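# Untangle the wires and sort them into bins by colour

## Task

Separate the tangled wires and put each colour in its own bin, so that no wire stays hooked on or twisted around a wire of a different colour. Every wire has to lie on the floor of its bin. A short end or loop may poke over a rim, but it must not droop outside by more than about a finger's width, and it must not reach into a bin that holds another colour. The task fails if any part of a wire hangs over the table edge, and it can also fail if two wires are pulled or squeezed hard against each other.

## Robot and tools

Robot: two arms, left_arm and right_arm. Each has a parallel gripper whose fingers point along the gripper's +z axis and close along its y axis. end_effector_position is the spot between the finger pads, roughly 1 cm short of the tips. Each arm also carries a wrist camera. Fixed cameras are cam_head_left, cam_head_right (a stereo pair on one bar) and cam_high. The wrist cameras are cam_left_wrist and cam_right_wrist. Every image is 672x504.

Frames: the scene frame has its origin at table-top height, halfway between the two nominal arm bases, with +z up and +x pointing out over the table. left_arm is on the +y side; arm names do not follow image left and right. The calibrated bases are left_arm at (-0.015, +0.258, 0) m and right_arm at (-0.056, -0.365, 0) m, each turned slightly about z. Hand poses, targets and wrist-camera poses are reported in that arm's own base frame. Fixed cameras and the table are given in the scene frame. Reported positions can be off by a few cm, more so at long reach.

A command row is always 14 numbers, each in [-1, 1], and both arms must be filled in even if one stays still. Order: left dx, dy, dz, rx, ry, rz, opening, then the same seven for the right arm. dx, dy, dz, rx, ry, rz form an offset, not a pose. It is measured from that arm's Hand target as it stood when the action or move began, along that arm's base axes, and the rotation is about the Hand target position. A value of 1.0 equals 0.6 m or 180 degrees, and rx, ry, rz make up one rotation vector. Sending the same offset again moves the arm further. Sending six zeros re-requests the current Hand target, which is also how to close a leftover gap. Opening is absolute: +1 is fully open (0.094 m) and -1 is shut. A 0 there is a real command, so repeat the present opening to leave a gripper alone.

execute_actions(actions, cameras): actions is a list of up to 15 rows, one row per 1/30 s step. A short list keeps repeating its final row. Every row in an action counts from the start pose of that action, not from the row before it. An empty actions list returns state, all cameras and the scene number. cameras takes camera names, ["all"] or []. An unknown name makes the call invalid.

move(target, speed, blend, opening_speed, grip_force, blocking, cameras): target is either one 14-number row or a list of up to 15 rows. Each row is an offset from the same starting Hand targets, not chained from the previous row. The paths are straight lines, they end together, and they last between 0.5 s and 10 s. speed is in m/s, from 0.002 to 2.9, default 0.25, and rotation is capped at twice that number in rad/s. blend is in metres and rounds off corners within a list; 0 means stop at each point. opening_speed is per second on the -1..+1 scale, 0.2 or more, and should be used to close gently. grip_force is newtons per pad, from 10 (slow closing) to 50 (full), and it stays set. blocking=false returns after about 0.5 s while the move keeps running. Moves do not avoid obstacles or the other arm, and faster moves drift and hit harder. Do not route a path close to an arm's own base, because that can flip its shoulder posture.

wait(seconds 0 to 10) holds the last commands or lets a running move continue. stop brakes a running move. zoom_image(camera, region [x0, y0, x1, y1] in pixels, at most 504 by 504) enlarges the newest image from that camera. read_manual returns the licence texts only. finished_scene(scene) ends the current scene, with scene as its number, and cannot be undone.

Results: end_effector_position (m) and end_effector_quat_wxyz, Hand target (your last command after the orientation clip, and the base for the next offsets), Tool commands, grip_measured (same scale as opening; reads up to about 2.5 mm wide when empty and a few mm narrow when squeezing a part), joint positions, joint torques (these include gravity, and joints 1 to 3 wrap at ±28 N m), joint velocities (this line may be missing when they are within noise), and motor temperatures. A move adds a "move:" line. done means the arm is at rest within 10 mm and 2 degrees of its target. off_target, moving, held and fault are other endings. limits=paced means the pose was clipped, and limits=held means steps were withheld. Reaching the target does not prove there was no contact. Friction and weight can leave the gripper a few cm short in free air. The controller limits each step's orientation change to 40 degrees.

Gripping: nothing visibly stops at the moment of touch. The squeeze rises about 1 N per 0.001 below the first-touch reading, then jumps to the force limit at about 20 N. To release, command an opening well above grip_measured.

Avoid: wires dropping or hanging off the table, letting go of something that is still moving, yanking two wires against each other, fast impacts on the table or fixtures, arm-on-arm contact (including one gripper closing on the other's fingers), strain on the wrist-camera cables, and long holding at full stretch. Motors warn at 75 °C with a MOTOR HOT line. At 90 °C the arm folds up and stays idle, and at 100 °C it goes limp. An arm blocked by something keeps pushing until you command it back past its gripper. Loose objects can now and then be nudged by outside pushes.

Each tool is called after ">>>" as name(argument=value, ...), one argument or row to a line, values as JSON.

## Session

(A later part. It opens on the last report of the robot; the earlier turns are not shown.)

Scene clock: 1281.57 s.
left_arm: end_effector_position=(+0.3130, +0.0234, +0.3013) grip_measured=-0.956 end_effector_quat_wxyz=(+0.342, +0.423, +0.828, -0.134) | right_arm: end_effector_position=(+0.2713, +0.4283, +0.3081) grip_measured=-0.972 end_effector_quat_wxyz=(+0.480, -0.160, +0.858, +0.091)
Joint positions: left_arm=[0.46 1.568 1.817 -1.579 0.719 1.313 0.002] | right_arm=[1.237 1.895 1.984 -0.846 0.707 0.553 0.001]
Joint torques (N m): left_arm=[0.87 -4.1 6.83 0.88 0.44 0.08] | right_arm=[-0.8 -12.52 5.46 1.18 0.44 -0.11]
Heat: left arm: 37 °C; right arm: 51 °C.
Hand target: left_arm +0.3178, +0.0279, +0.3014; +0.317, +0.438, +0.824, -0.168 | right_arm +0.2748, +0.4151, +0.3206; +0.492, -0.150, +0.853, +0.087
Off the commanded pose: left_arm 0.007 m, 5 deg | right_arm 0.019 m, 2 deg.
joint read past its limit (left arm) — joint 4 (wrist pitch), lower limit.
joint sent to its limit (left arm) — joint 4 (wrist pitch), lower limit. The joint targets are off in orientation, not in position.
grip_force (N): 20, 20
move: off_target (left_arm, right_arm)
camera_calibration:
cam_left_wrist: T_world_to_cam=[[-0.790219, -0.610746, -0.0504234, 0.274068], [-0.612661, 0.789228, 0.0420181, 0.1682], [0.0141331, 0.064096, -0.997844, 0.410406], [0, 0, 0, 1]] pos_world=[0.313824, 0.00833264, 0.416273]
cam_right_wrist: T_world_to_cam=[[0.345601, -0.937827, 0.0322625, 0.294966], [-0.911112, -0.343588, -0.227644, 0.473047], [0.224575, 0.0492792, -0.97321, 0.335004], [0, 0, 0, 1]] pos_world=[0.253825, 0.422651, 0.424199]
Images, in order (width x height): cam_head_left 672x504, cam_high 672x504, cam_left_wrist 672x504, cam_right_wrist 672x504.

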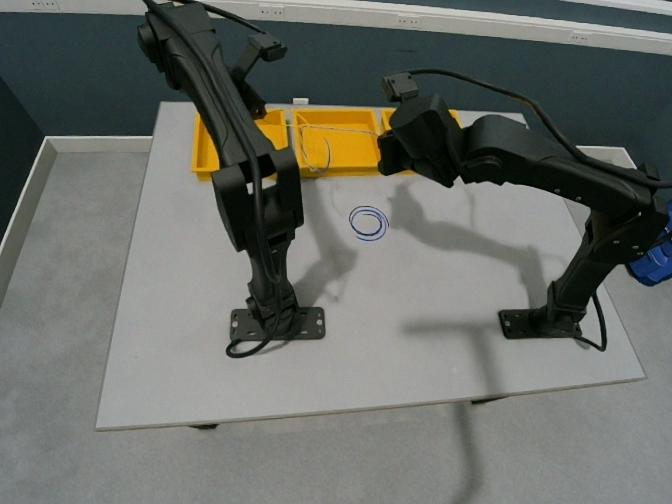

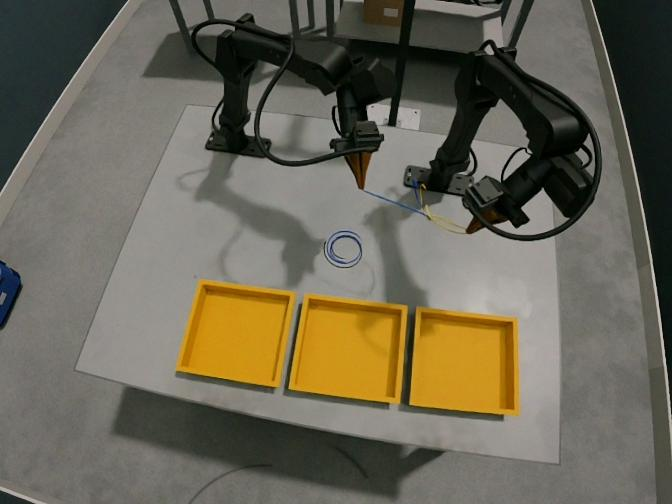

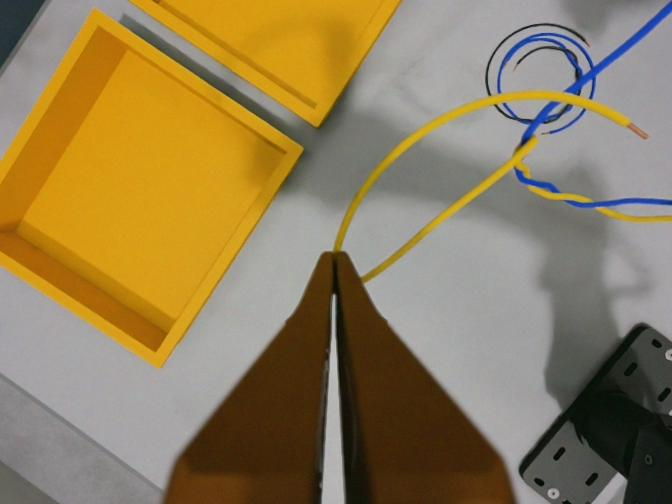

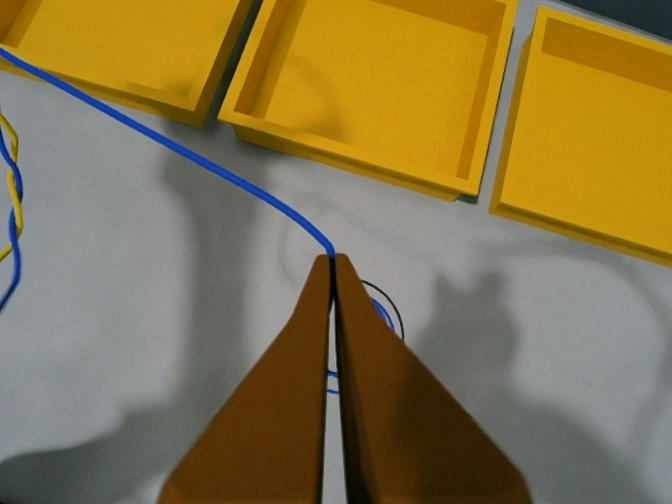

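>>> zoom_image(
  camera="cam_left_wrist",
  region=[440, 60, 672, 260],
)

>>> zoom_image(
  camera="cam_high",
  region=[350, 160, 490, 260],
)

>>> zoom_image(
  camera="cam_head_left",
  region=[260, 90, 400, 200],
)

Scaled by 2.172 from the camera's 672x504 image, which has a finer 960x720 frame.

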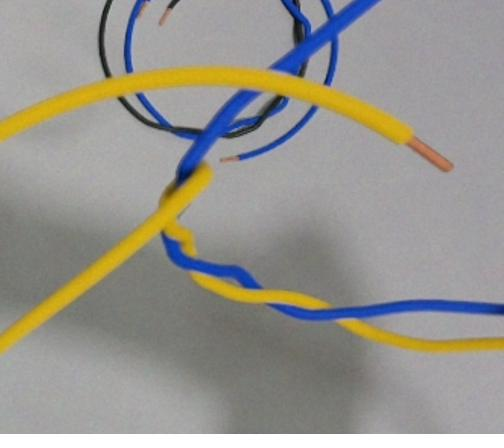

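Scaled by 3.600 from the camera's 672x504 image, which has a finer 960x720 frame.

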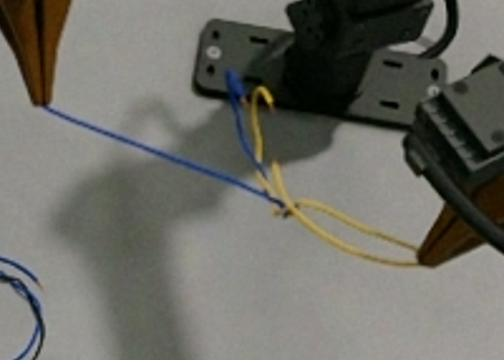

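Scaled by 3.600 from the camera's 672x504 image, which has a finer 960x720 frame.

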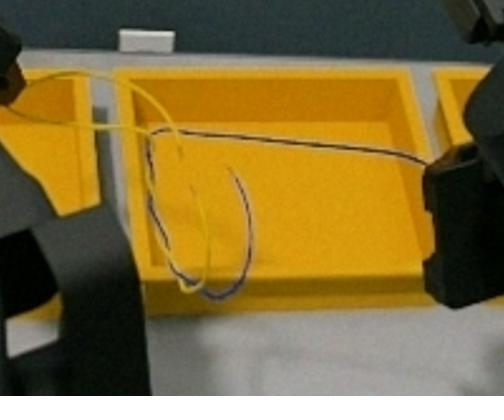

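>>> move(
  target=[0,0.04,0,0,0,0,-1.0, 0,-0.04,0,0,0,0,-1.0],
  speed=0.03,
  cameras=["cam_left_wrist", "cam_head_left"],
)

>>> zoom_image(
  camera="cam_head_left",
  region=[260, 90, 400, 200],
)

>>> zoom_image(
  camera="cam_left_wrist",
  region=[440, 60, 672, 260],
)

Scene clock: 1306.67 s.
left_arm: end_effector_position=(+0.3123, +0.0456, +0.2992) grip_measured=-0.956 end_effector_quat_wxyz=(+0.352, +0.413, +0.831, -0.123) | right_arm: end_effector_position=(+0.2716, +0.4051, +0.3099) grip_measured=-0.972 end_effector_quat_wxyz=(+0.480, -0.160, +0.857, +0.094)
Joint positions: left_arm=[0.536 1.582 1.817 -1.585 0.737 1.372 0.002] | right_arm=[1.215 1.794 1.856 -0.801 0.686 0.533 0.001]
Joint torques (N m): left_arm=[0.85 -4.37 7.49 0.91 0.39 0.08] | right_arm=[-0.66 -11.71 5.7 1.17 0.44 -0.1]
Heat: left arm: 37 °C; right arm: 49 °C.
Hand target: left_arm +0.3179, +0.0519, +0.3015; +0.317, +0.438, +0.824, -0.168 | right_arm +0.2749, +0.3910, +0.3207; +0.492, -0.150, +0.853, +0.087
Off the commanded pose: left_arm 0.009 m, 7 deg | right_arm 0.018 m, 2 deg.
joint read past its limit (left arm) — joint 4 (wrist pitch), lower limit.
joint sent to its limit (left arm) — joint 4 (wrist pitch), lower limit. The joint targets are off in orientation, not in position.
grip_force (N): 20, 20
move: off_target (left_arm, right_arm)
camera_calibration:
cam_left_wrist: T_world_to_cam=[[-0.770407, -0.633971, -0.0674844, 0.286825], [-0.636754, 0.770415, 0.0316936, 0.161807], [0.0318982, 0.0673879, -0.997217, 0.401003], [0, 0, 0, 1]] pos_world=[0.311212, 0.0301571, 0.414115]
Images, in order (width x height): cam_head_left 672x504, cam_left_wrist 672x504.

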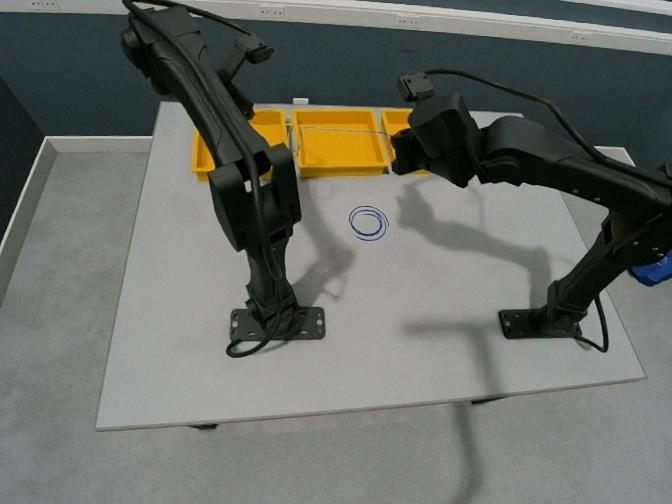

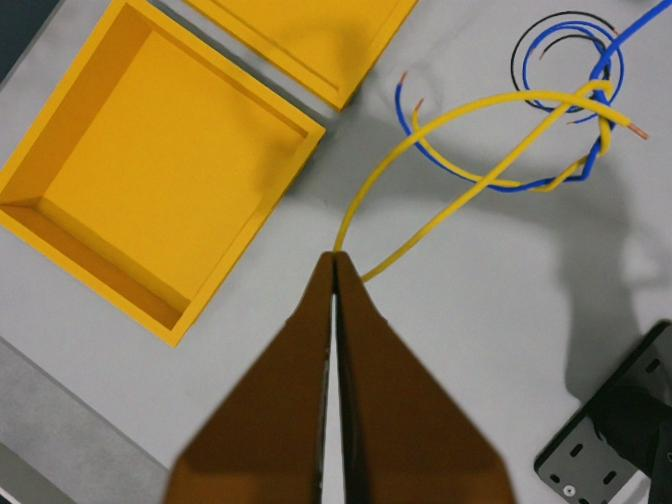

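Scaled by 3.600 from the camera's 672x504 image, which has a finer 960x720 frame.

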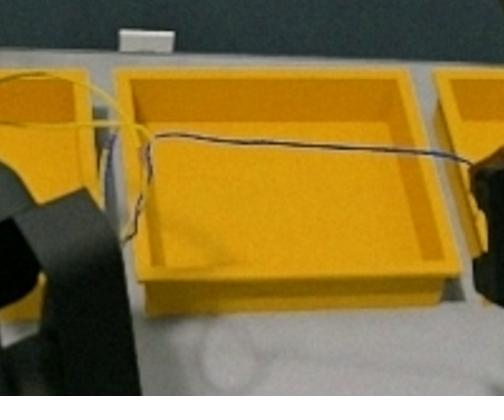

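Scaled by 2.172 from the camera's 672x504 image, which has a finer 960x720 frame.

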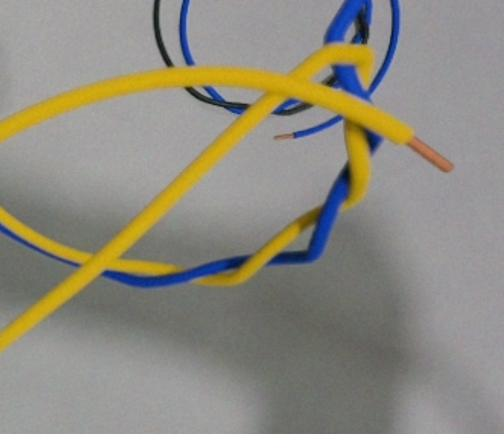

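>>> move(
  target=[0.02,0.07,0,0,0,0,-1.0, 0,-0.08,0,0,0,0,-1.0],
  speed=0.03,
  cameras=["cam_left_wrist", "cam_head_left"],
)

>>> zoom_image(
  camera="cam_head_left",
  region=[230, 80, 400, 220],
)

>>> zoom_image(
  camera="cam_left_wrist",
  region=[440, 20, 672, 220],
)

Scene clock: 1326.77 s.
left_arm: end_effector_position=(+0.3236, +0.0853, +0.2987) grip_measured=-0.956 end_effector_quat_wxyz=(+0.365, +0.400, +0.835, -0.102) | right_arm: end_effector_position=(+0.2719, +0.3569, +0.3129) grip_measured=-0.972 end_effector_quat_wxyz=(+0.481, -0.159, +0.857, +0.096)
Joint positions: left_arm=[0.632 1.664 1.896 -1.591 0.753 1.443 0.002] | right_arm=[1.162 1.609 1.649 -0.745 0.645 0.487 0.001]
Joint torques (N m): left_arm=[0.96 -5.01 7.79 0.96 0.4 0.09] | right_arm=[-0.77 -9.88 5.56 1.27 0.43 -0.08]
Motor temperatures (°C): left_arm=[30 35 35 37 29 28 29] | right_arm=[30 47 35 40 32 29 29]
Heat: left arm: 37 °C; right arm: 47 °C.
Hand target: left_arm +0.3299, +0.0939, +0.3015; +0.317, +0.438, +0.824, -0.168 | right_arm +0.2749, +0.3430, +0.3208; +0.492, -0.150, +0.853, +0.087
Off the commanded pose: left_arm 0.011 m, 10 deg | right_arm 0.016 m, 2 deg.
joint read past its limit (left arm) — joint 4 (wrist pitch), lower limit.
joint sent to its limit (left arm) — joint 4 (wrist pitch), lower limit. The joint targets are off in orientation, not in position.
grip_force (N): 20, 20
move: off_target (left_arm, right_arm)
camera_calibration:
cam_left_wrist: T_world_to_cam=[[-0.740538, -0.663774, -0.104922, 0.324726], [-0.669051, 0.742877, 0.0224503, 0.154029], [0.063042, 0.0868233, -0.994227, 0.384818], [0, 0, 0, 1]] pos_world=[0.319265, 0.0677085, 0.41321]
Images, in order (width x height): cam_head_left 672x504, cam_left_wrist 672x504.

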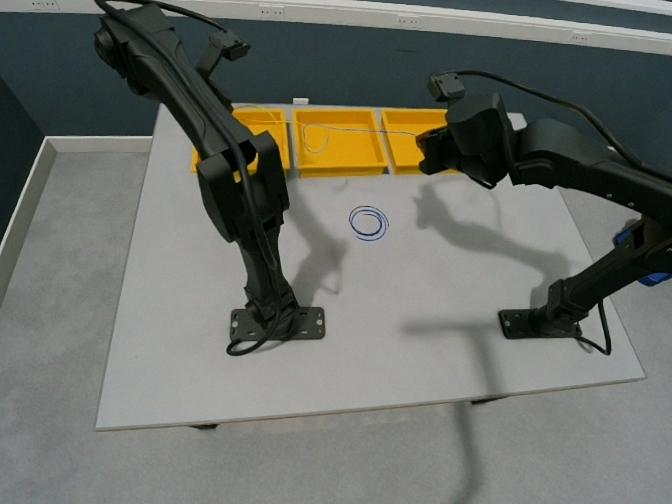

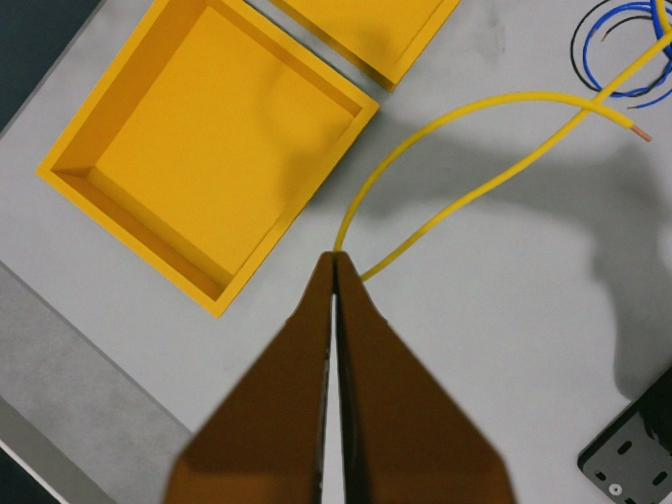

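Scaled by 2.965 from the camera's 672x504 image, which has a finer 960x720 frame.

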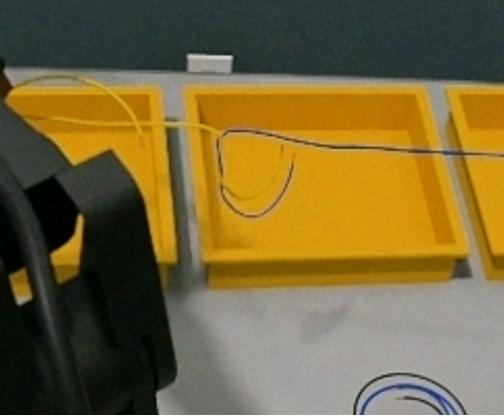

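Scaled by 2.172 from the camera's 672x504 image, which has a finer 960x720 frame.

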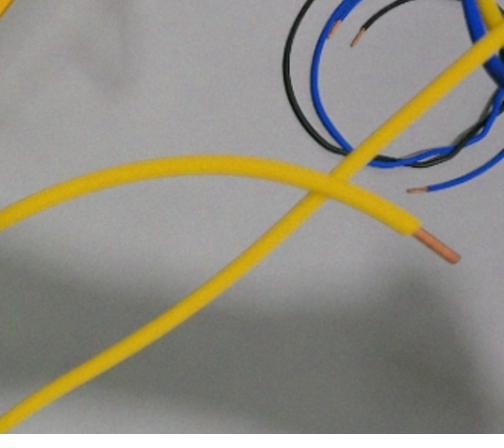

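>>> move(
  target=[0.02,0.05,0,0,0,0,-1.0, 0,-0.055,0,0,0,0,-1.0],
  speed=0.025,
  cameras=["cam_left_wrist", "cam_head_left", "cam_head_right"],
)

>>> zoom_image(
  camera="cam_head_left",
  region=[230, 80, 400, 220],
)

>>> zoom_image(
  camera="cam_head_right",
  region=[250, 60, 450, 220],
)

Scene clock: 1339.97 s.
left_arm: end_effector_position=(+0.3374, +0.1196, +0.2992) grip_measured=-0.956 end_effector_quat_wxyz=(+0.375, +0.394, +0.836, -0.076) | right_arm: end_effector_position=(+0.2749, +0.3170, +0.3158) grip_measured=-0.972 end_effector_quat_wxyz=(+0.486, -0.153, +0.856, +0.087)
Joint positions: left_arm=[0.691 1.746 1.986 -1.577 0.756 1.478 0.002] | right_arm=[1.11 1.485 1.532 -0.735 0.63 0.451 0.001]
Joint torques (N m): left_arm=[0.42 -5.81 7.75 0.84 0.46 0.04] | right_arm=[-0.51 -8.2 5.75 1.36 0.28 -0.07]
Heat: left arm: 37 °C; right arm: 46 °C.
Hand target: left_arm +0.3418, +0.1238, +0.3015; +0.317, +0.438, +0.824, -0.168 | right_arm +0.2749, +0.3100, +0.3207; +0.492, -0.150, +0.853, +0.087
Off the commanded pose: left_arm 0.007 m, 14 deg | right_arm 0.009 m, 1 deg.
joint read past its limit (left arm) — joint 4 (wrist pitch), lower limit.
joint sent to its limit (left arm) — joint 4 (wrist pitch), lower limit. The joint targets are off in orientation, not in position.
grip_force (N): 20, 20
move: off_target (left_arm)
camera_calibration:
cam_left_wrist: T_world_to_cam=[[-0.713687, -0.683878, -0.151532, 0.365081], [-0.693996, 0.719684, 0.0205943, 0.149478], [0.0949713, 0.119861, -0.988238, 0.365048], [0, 0, 0, 1]] pos_world=[0.329621, 0.0983389, 0.412998]
Images, in order (width x height): cam_head_left 672x504, cam_head_right 672x504, cam_left_wrist 672x504.

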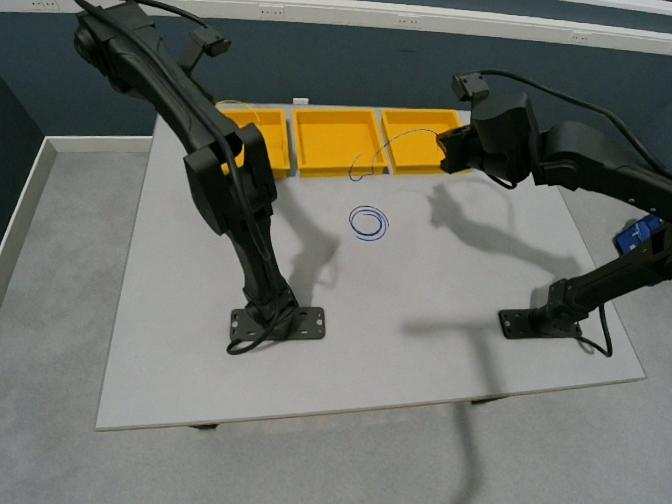

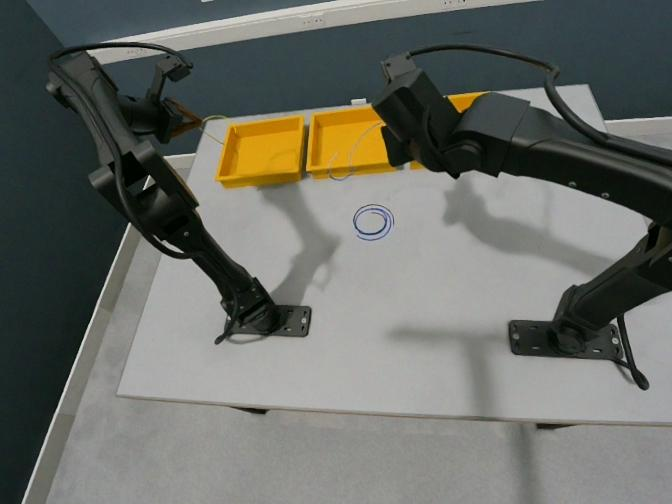

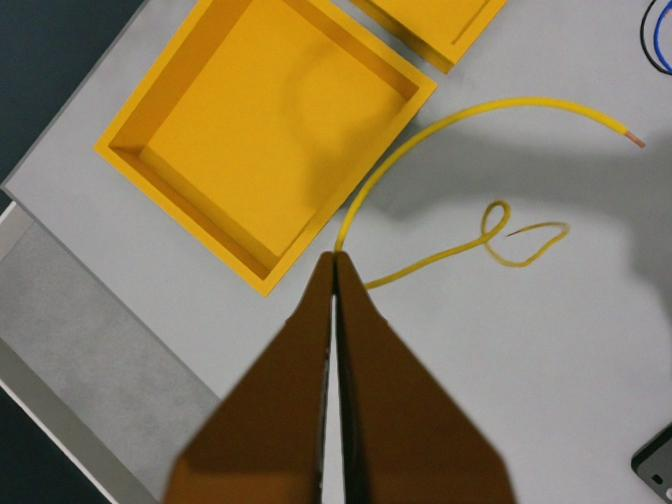

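Scaled by 2.965 from the camera's 672x504 image, which has a finer 960x720 frame.

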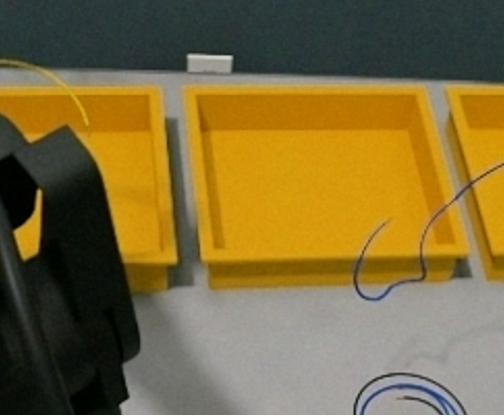

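Scaled by 2.520 from the camera's 672x504 image, which has a finer 960x720 frame.

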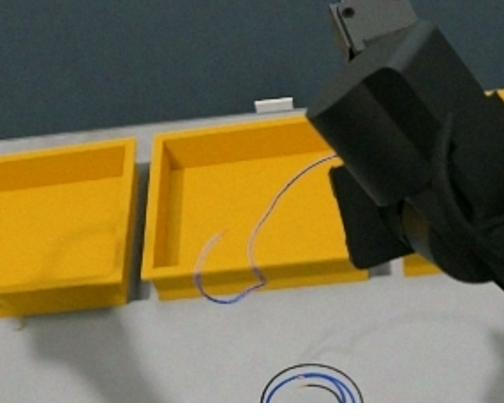

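>>> move(
  target=[0.217,0.025,-0.05,0,0,0.311,-1.0, 0.375,-0.25,-0.05,-0.0123,0.0542,-0.0829,-1.0],
  speed=0.09,
  cameras=["cam_left_wrist", "cam_right_wrist", "cam_high"],
)

Scene clock: 1365.40 s.
left_arm: end_effector_position=(+0.4638, +0.1377, +0.2695) grip_measured=-0.956 end_effector_quat_wxyz=(+0.353, +0.000, +0.936, -0.002) | right_arm: end_effector_position=(+0.4961, +0.1595, +0.2821) grip_measured=-0.972 end_effector_quat_wxyz=(+0.415, -0.037, +0.909, +0.018)
Joint positions: left_arm=[0.379 1.84 1.95 -0.997 0.251 0.289 0.002] | right_arm=[0.388 1.867 1.935 -0.805 0.229 0.205 0.001]
Joint torques (N m): left_arm=[-0.5 -7.54 9.11 1.87 0.02 -0.05] | right_arm=[-0.29 -8.66 10.19 1.26 0.08 -0.13]
Heat: left arm: 37 °C; right arm: 45 °C.
Hand target: left_arm +0.4720, +0.1389, +0.2715; +0.359, +0.000, +0.933, +0.000 | right_arm +0.4999, +0.1600, +0.2907; +0.422, -0.040, +0.905, +0.018
Off the commanded pose: left_arm 0.008 m, 1 deg | right_arm 0.009 m, 1 deg.
grip_force (N): 20, 20
move: done
camera_calibration:
cam_left_wrist: T_world_to_cam=[[0.00458717, -0.999751, 0.0218244, 0.126899], [-0.99747, -0.00302618, 0.0710277, 0.451604], [-0.070944, -0.022095, -0.997236, 0.420419], [0, 0, 0, 1]] pos_world=[0.479705, 0.137524, 0.384411]
cam_right_wrist: T_world_to_cam=[[0.0703255, -0.996878, 0.0358872, 0.110944], [-0.995256, -0.0725451, -0.0648358, 0.532173], [0.0672368, -0.0311573, -0.99725, 0.370177], [0, 0, 0, 1]] pos_world=[0.496956, 0.160738, 0.399681]
Images, in order (width x height): cam_high 672x504, cam_left_wrist 672x504, cam_right_wrist 672x504.

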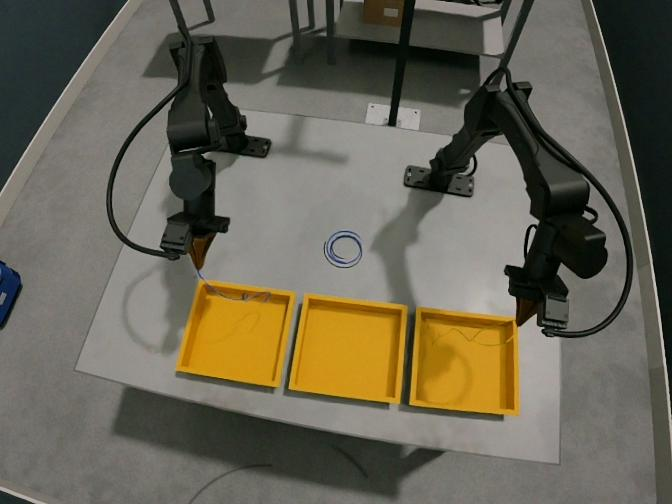

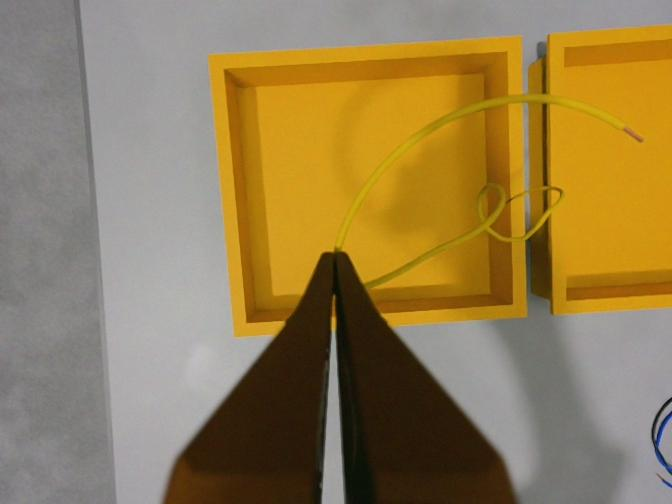

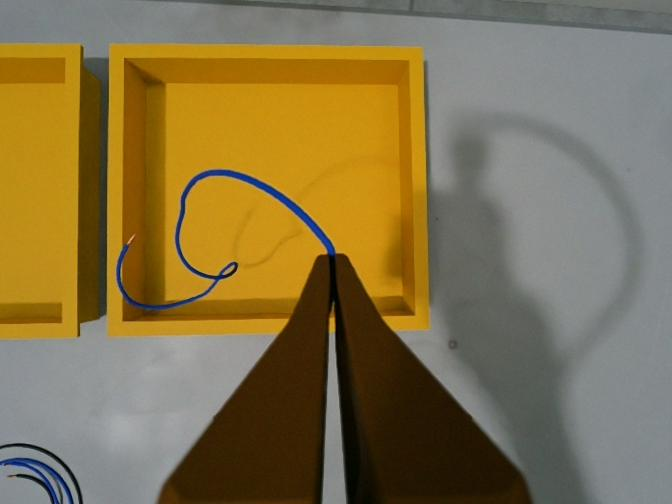

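>>> move(
  target=[
    [0,0,-0.086,0,0,0,-1.0, 0.0818,-0.0325,-0.1095,-0.0039,0.0443,0,-1.0],
    [0,0,-0.2775,0,0,0,-1.0, 0.0818,-0.0325,-0.3095,-0.0039,0.0443,0,-1.0],
  ],
  speed=0.08,
  blend=[0.02,0],
  cameras=["cam_left_wrist", "cam_right_wrist", "cam_high"],
)

Scene clock: 1396.60 s.
left_arm: end_effector_position=(+0.4709, +0.1407, +0.1114) grip_measured=-0.956 end_effector_quat_wxyz=(+0.361, +0.000, +0.933, +0.001) | right_arm: end_effector_position=(+0.5478, +0.1424, +0.1135) grip_measured=-0.972 end_effector_quat_wxyz=(+0.360, -0.037, +0.932, +0.017)
Joint positions: left_arm=[0.379 1.84 1.3 -0.327 0.25 0.288 0.002] | right_arm=[0.297 2.097 1.668 -0.416 0.14 0.163 0.001]
Joint torques (N m): left_arm=[-0.53 -8.51 6.24 1.95 0.04 -0.05] | right_arm=[-0.4 -10.43 5.91 1.4 0.04 -0.07]
Heat: left arm: 41 °C; right arm: 44 °C.
Hand target: left_arm +0.4721, +0.1390, +0.1050; +0.359, +0.000, +0.933, +0.001 | right_arm +0.5490, +0.1405, +0.1050; +0.358, -0.041, +0.933, +0.015
Off the commanded pose: left_arm 0.007 m, 0 deg | right_arm 0.009 m, 1 deg.
grip_force (N): 20, 20
move: done
camera_calibration:
cam_left_wrist: T_world_to_cam=[[0.00538778, -0.999878, 0.0146447, 0.1337], [-0.998577, -0.00460259, 0.0531304, 0.472583], [-0.0530565, -0.0149101, -0.99848, 0.254018], [0, 0, 0, 1]] pos_world=[0.484668, 0.139646, 0.226565]
cam_right_wrist: T_world_to_cam=[[0.0753588, -0.996619, 0.0327424, 0.0939015], [-0.995765, -0.0734788, 0.055258, 0.558231], [-0.0526653, -0.0367679, -0.997935, 0.264619], [0, 0, 0, 1]] pos_world=[0.562727, 0.144332, 0.230152]
Images, in order (width x height): cam_high 672x504, cam_left_wrist 672x504, cam_right_wrist 672x504.

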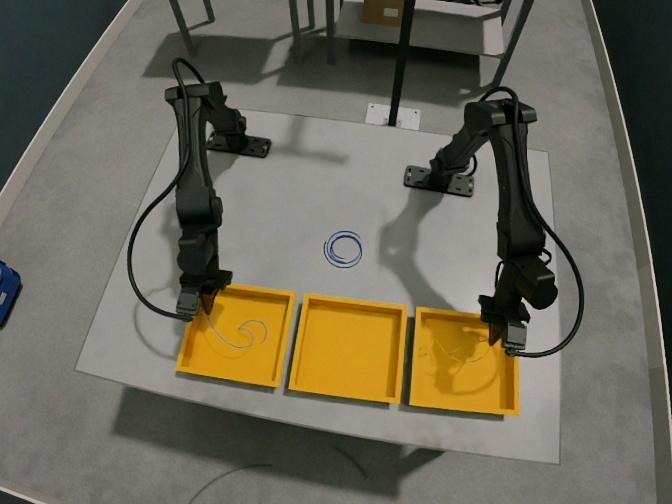

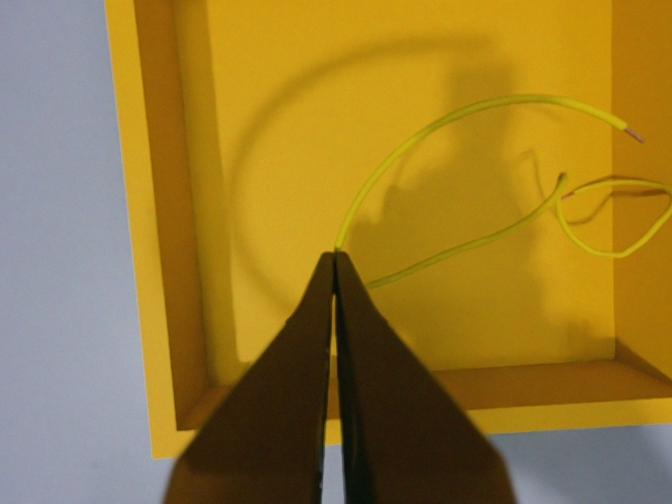

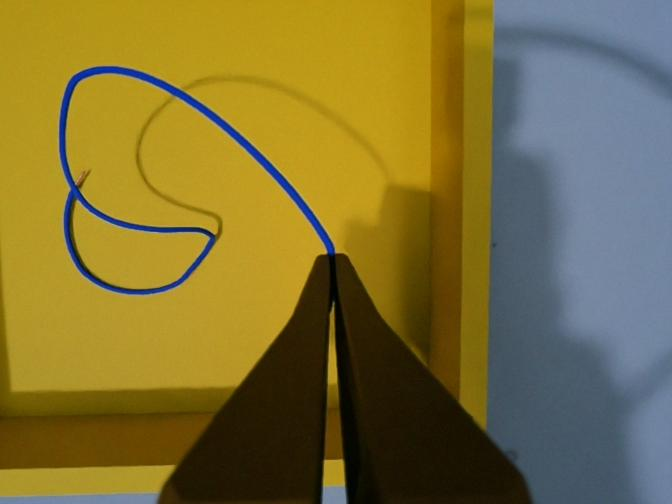

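>>> move(
  target=[0,0.035,-0.1140,0,0,0,-1.0, 0,0,-0.1140,0,0,0,-1.0],
  speed=0.05,
  cameras=["cam_left_wrist", "cam_right_wrist"],
)

Scene clock: 1411.97 s.
left_arm: end_effector_position=(+0.4731, +0.1604, +0.0470) grip_measured=-0.956 end_effector_quat_wxyz=(+0.362, -0.002, +0.932, +0.009) | right_arm: end_effector_position=(+0.5489, +0.1428, +0.0449) grip_measured=-0.972 end_effector_quat_wxyz=(+0.359, -0.038, +0.932, +0.017)
Joint positions: left_arm=[0.418 1.969 1.196 -0.096 0.261 0.317 0.002] | right_arm=[0.297 2.183 1.52 -0.183 0.139 0.163 0.001]
Joint torques (N m): left_arm=[0.42 -8.34 5.79 1.95 0.25 0.06] | right_arm=[-0.54 -10.59 5.5 1.37 0.09 -0.11]
Heat: left arm: 41 °C; right arm: 44 °C.
Hand target: left_arm +0.4721, +0.1598, +0.0367; +0.359, +0.000, +0.933, +0.000 | right_arm +0.5490, +0.1405, +0.0367; +0.358, -0.041, +0.933, +0.015
Off the commanded pose: left_arm 0.010 m, 1 deg | right_arm 0.009 m, 0 deg.
grip_force (N): 20, 20
move: done
camera_calibration:
cam_left_wrist: T_world_to_cam=[[0.0159001, -0.999869, 0.00311783, 0.149906], [-0.998567, -0.0157199, 0.0511558, 0.480199], [-0.0511, -0.00392674, -0.998686, 0.187409], [0, 0, 0, 1]] pos_world=[0.486704, 0.158171, 0.16213]
cam_right_wrist: T_world_to_cam=[[0.0759862, -0.996567, 0.0328575, 0.0961751], [-0.995674, -0.0740687, 0.0560909, 0.563154], [-0.0534646, -0.0369775, -0.997885, 0.196716], [0, 0, 0, 1]] pos_world=[0.563927, 0.144831, 0.161552]
Images, in order (width x height): cam_left_wrist 672x504, cam_right_wrist 672x504.

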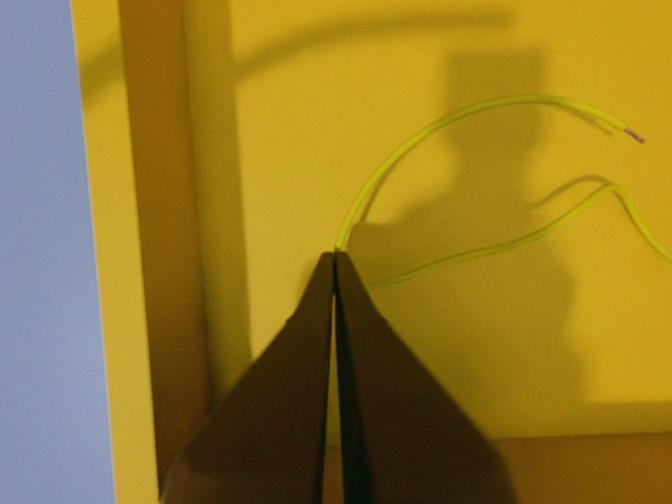

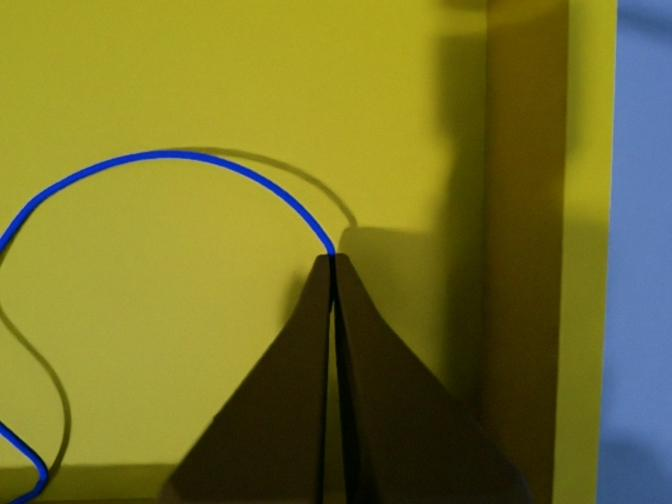

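>>> execute_actions(
  actions=[],
  cameras=["cam_high"],
)

>>> zoom_image(
  camera="cam_high",
  region=[160, 270, 310, 400],
)

>>> zoom_image(
  camera="cam_high",
  region=[390, 290, 540, 420],
)

Scene clock: 1422.07 s.
left_arm: end_effector_position=(+0.4732, +0.1604, +0.0470) grip_measured=-0.956 end_effector_quat_wxyz=(+0.362, -0.002, +0.932, +0.009) | right_arm: end_effector_position=(+0.5490, +0.1428, +0.0450) grip_measured=-0.972 end_effector_quat_wxyz=(+0.359, -0.038, +0.932, +0.017)
Joint positions: left_arm=[0.418 1.969 1.196 -0.096 0.261 0.317 0.002] | right_arm=[0.297 2.183 1.52 -0.182 0.139 0.163 0.001]
Joint velocities: within noise
Joint torques (N m): left_arm=[0.42 -8.34 5.81 1.96 0.25 0.06] | right_arm=[-0.35 -10.78 5.6 1.4 0.07 -0.12]
Motor temperatures (°C): left_arm=[30 39 35 42 28 28 30] | right_arm=[30 44 35 43 32 29 29]
Heat: left arm: 42 °C; right arm: 44 °C.
Hand target: left_arm +0.4721, +0.1598, +0.0367; +0.359, +0.000, +0.933, +0.001 | right_arm +0.5490, +0.1405, +0.0367; +0.358, -0.041, +0.933, +0.015
Tool commands: left_gripper/opening=-1.0 right_gripper/opening=-1.0
Off the commanded pose: left_arm 0.010 m, 1 deg | right_arm 0.009 m, 0 deg.
grip_force (N): 20, 20
Images, in order (width x height): cam_high 672x504.

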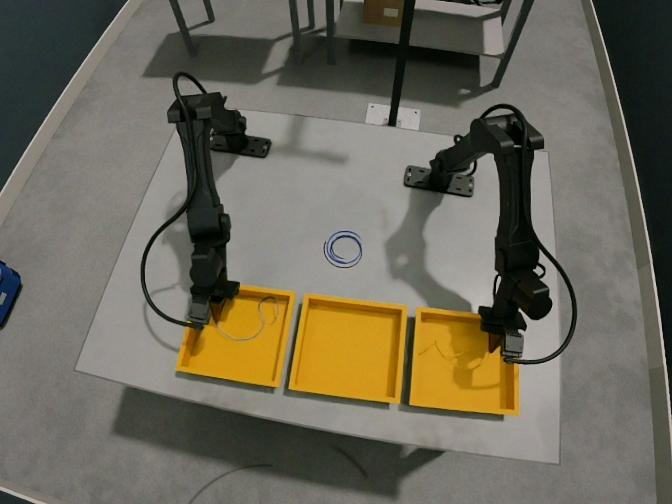

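Scaled by 3.360 from the camera's 672x504 image, which has a finer 960x720 frame.

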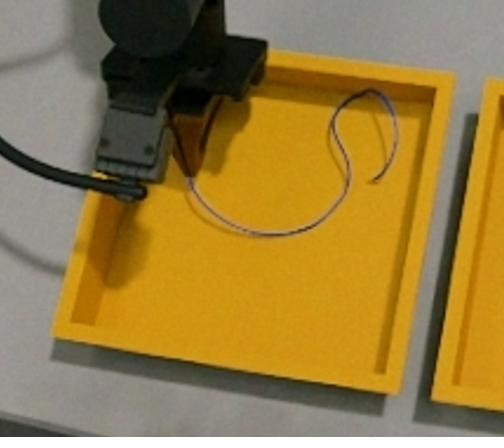

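Scaled by 3.360 from the camera's 672x504 image, which has a finer 960x720 frame.

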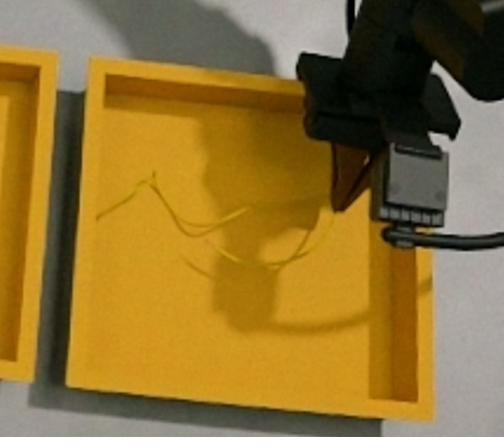

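>>> move(
  target=[0,0.022,-0.017,0,0,0,-1.0, 0,0,-0.017,0,0,0,-1.0],
  speed=0.04,
  cameras=["cam_high"],
)

>>> zoom_image(
  camera="cam_high",
  region=[390, 290, 540, 420],
)

Scene clock: 1431.47 s.
left_arm: end_effector_position=(+0.4719, +0.1720, +0.0364) grip_measured=-0.956 end_effector_quat_wxyz=(+0.363, -0.002, +0.932, +0.008) | right_arm: end_effector_position=(+0.5494, +0.1429, +0.0355) grip_measured=-0.972 end_effector_quat_wxyz=(+0.360, -0.038, +0.932, +0.018)
Joint positions: left_arm=[0.448 2.003 1.196 -0.066 0.283 0.34 0.002] | right_arm=[0.297 2.199 1.504 -0.149 0.139 0.163 0.001]
Joint torques (N m): left_arm=[0.53 -8.05 6.82 1.82 0.22 0.06] | right_arm=[-0.43 -10.54 5.55 1.41 0.05 -0.13]
Heat: left arm: 42 °C; right arm: 44 °C.
Hand target: left_arm +0.4720, +0.1731, +0.0264; +0.359, +0.000, +0.934, +0.000 | right_arm +0.5490, +0.1405, +0.0263; +0.358, -0.041, +0.933, +0.015
Off the commanded pose: left_arm 0.010 m, 1 deg | right_arm 0.009 m, 1 deg.
grip_force (N): 20, 20
move: done
Images, in order (width x height): cam_high 672x504.

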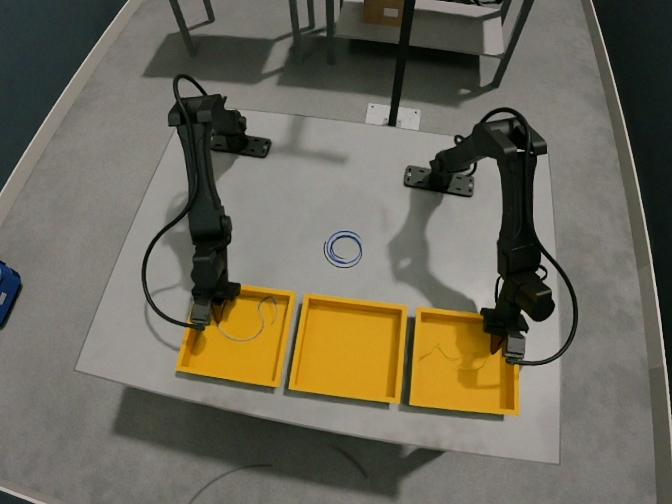

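Scaled by 3.360 from the camera's 672x504 image, which has a finer 960x720 frame.

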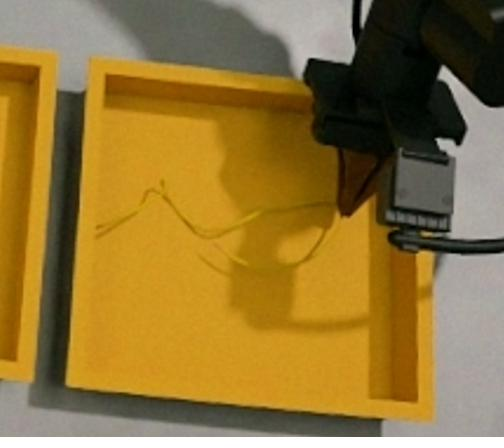

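>>> move(
  target=[0,0,0,0,0,0,-0.72, 0,0,0,0,0,0,-0.72],
  speed=0.05,
  opening_speed=0.3,
  grip_force=[20, 20],
  cameras=["cam_left_wrist", "cam_right_wrist"],
)

Scene clock: 1435.53 s.
left_arm: end_effector_position=(+0.4723, +0.1722, +0.0368) grip_measured=-0.723 end_effector_quat_wxyz=(+0.364, -0.001, +0.931, +0.008) | right_arm: end_effector_position=(+0.5494, +0.1430, +0.0356) grip_measured=-0.723 end_effector_quat_wxyz=(+0.360, -0.038, +0.932, +0.018)
Joint positions: left_arm=[0.448 2.003 1.196 -0.064 0.283 0.342 0.013] | right_arm=[0.297 2.199 1.504 -0.149 0.139 0.163 0.013]
Joint torques (N m): left_arm=[0.54 -8.03 6.8 1.81 0.23 0.07] | right_arm=[-0.27 -10.61 5.53 1.4 0.07 -0.07]
Heat: left arm: 42 °C; right arm: 44 °C.
Hand target: left_arm +0.4721, +0.1731, +0.0264; +0.359, +0.000, +0.933, +0.001 | right_arm +0.5490, +0.1405, +0.0263; +0.358, -0.041, +0.933, +0.015
Off the commanded pose: left_arm 0.010 m, 1 deg | right_arm 0.010 m, 1 deg.
grip_force (N): 20, 20
move: done
camera_calibration:
cam_left_wrist: T_world_to_cam=[[0.0134549, -0.999906, 0.00249093, 0.162854], [-0.998874, -0.0133276, 0.0455273, 0.480011], [-0.0454899, -0.00310069, -0.99896, 0.174462], [0, 0, 0, 1]] pos_world=[0.485216, 0.169777, 0.152021]
cam_right_wrist: T_world_to_cam=[[0.076184, -0.996577, 0.0321057, 0.0965624], [-0.99577, -0.0743848, 0.0539344, 0.564413], [-0.0513615, -0.0360788, -0.998028, 0.186158], [0, 0, 0, 1]] pos_world=[0.56423, 0.144932, 0.15225]
Images, in order (width x height): cam_left_wrist 672x504, cam_right_wrist 672x504.

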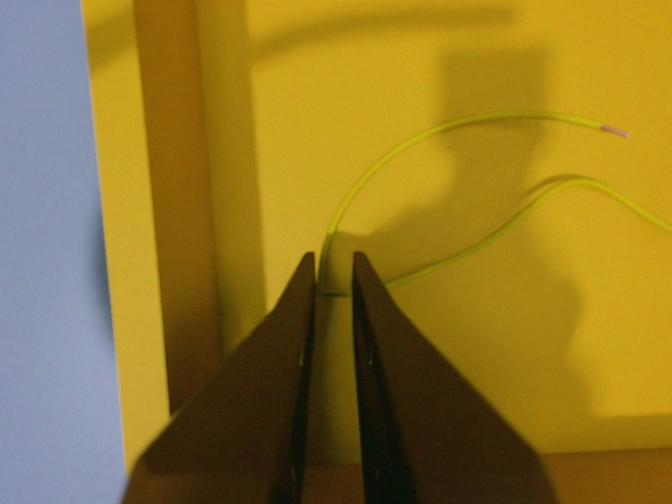

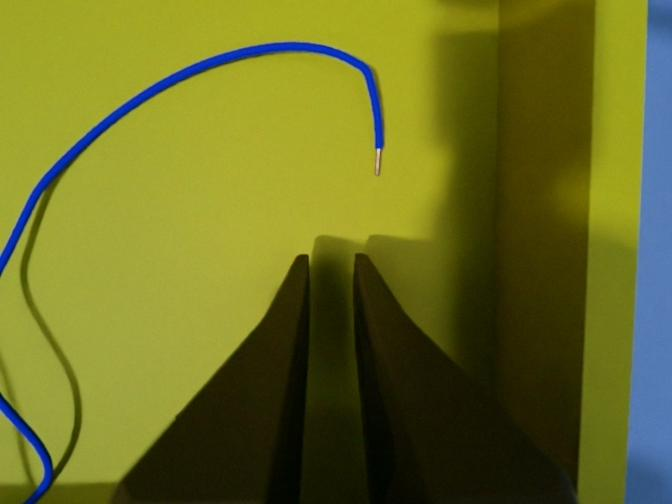

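>>> move(
  target=[-0.03,0,0.17,0,0,0,-0.72, -0.03,0,0.17,0,0,0,-0.72],
  speed=0.08,
  cameras=["cam_left_wrist", "cam_right_wrist", "cam_high"],
)

Scene clock: 1446.30 s.
left_arm: end_effector_position=(+0.4496, +0.1710, +0.1024) grip_measured=-0.723 end_effector_quat_wxyz=(+0.333, -0.008, +0.943, -0.005) | right_arm: end_effector_position=(+0.5251, +0.1369, +0.1005) grip_measured=-0.723 end_effector_quat_wxyz=(+0.333, -0.041, +0.942, +0.011)
Joint positions: left_arm=[0.47 1.859 1.33 -0.42 0.292 0.359 0.013] | right_arm=[0.299 2.053 1.587 -0.438 0.139 0.163 0.013]
Joint torques (N m): left_arm=[0.43 -12.34 8.83 1.57 0.27 0.07] | right_arm=[0.46 -13.55 9.73 1.07 0.12 -0.01]
Heat: left arm: 41 °C; right arm: 44 °C.
Hand target: left_arm +0.4541, +0.1732, +0.1284; +0.359, +0.000, +0.933, +0.001 | right_arm +0.5310, +0.1406, +0.1284; +0.358, -0.041, +0.933, +0.015
Off the commanded pose: left_arm 0.026 m, 3 deg | right_arm 0.029 m, 3 deg.
grip_force (N): 20, 20
move: off_target (left_arm, right_arm)
camera_calibration:
cam_left_wrist: T_world_to_cam=[[0.0173351, -0.999364, 0.0311574, 0.157166], [-0.993528, -0.0137184, 0.112757, 0.445099], [-0.112258, -0.0329104, -0.993134, 0.273563], [0, 0, 0, 1]] pos_world=[0.470203, 0.172175, 0.216599]
cam_right_wrist: T_world_to_cam=[[0.08066, -0.995715, 0.0452316, 0.0864513], [-0.990809, -0.0751537, 0.112466, 0.527848], [-0.108585, -0.0538875, -0.992626, 0.281364], [0, 0, 0, 1]] pos_world=[0.546575, 0.140913, 0.216014]
Images, in order (width x height): cam_high 672x504, cam_left_wrist 672x504, cam_right_wrist 672x504.

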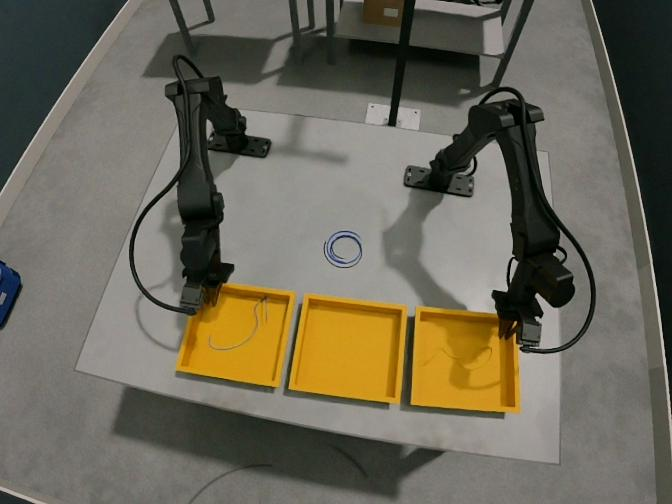

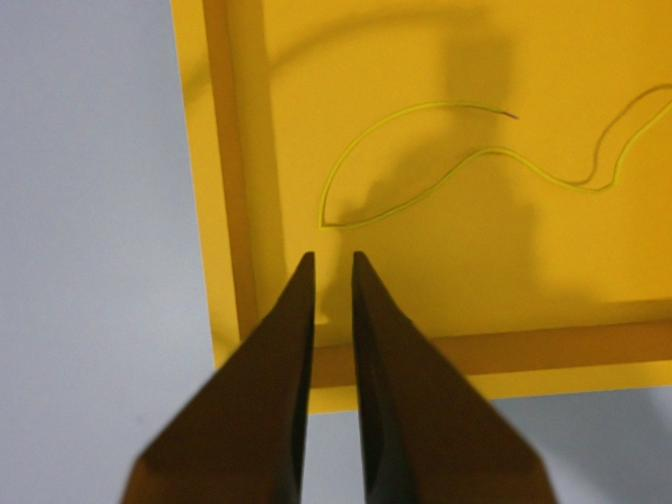

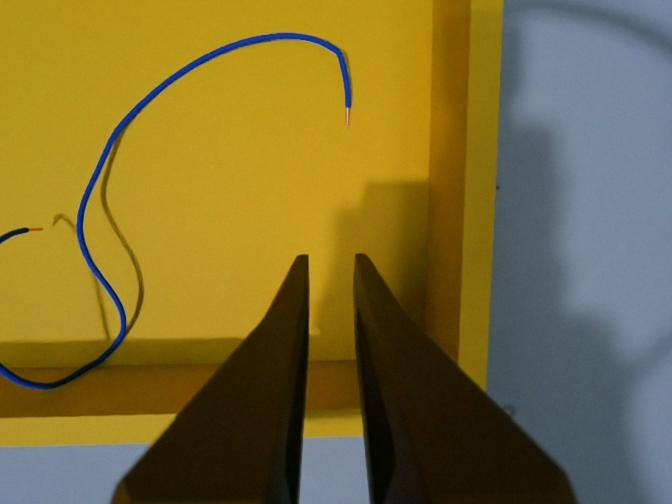

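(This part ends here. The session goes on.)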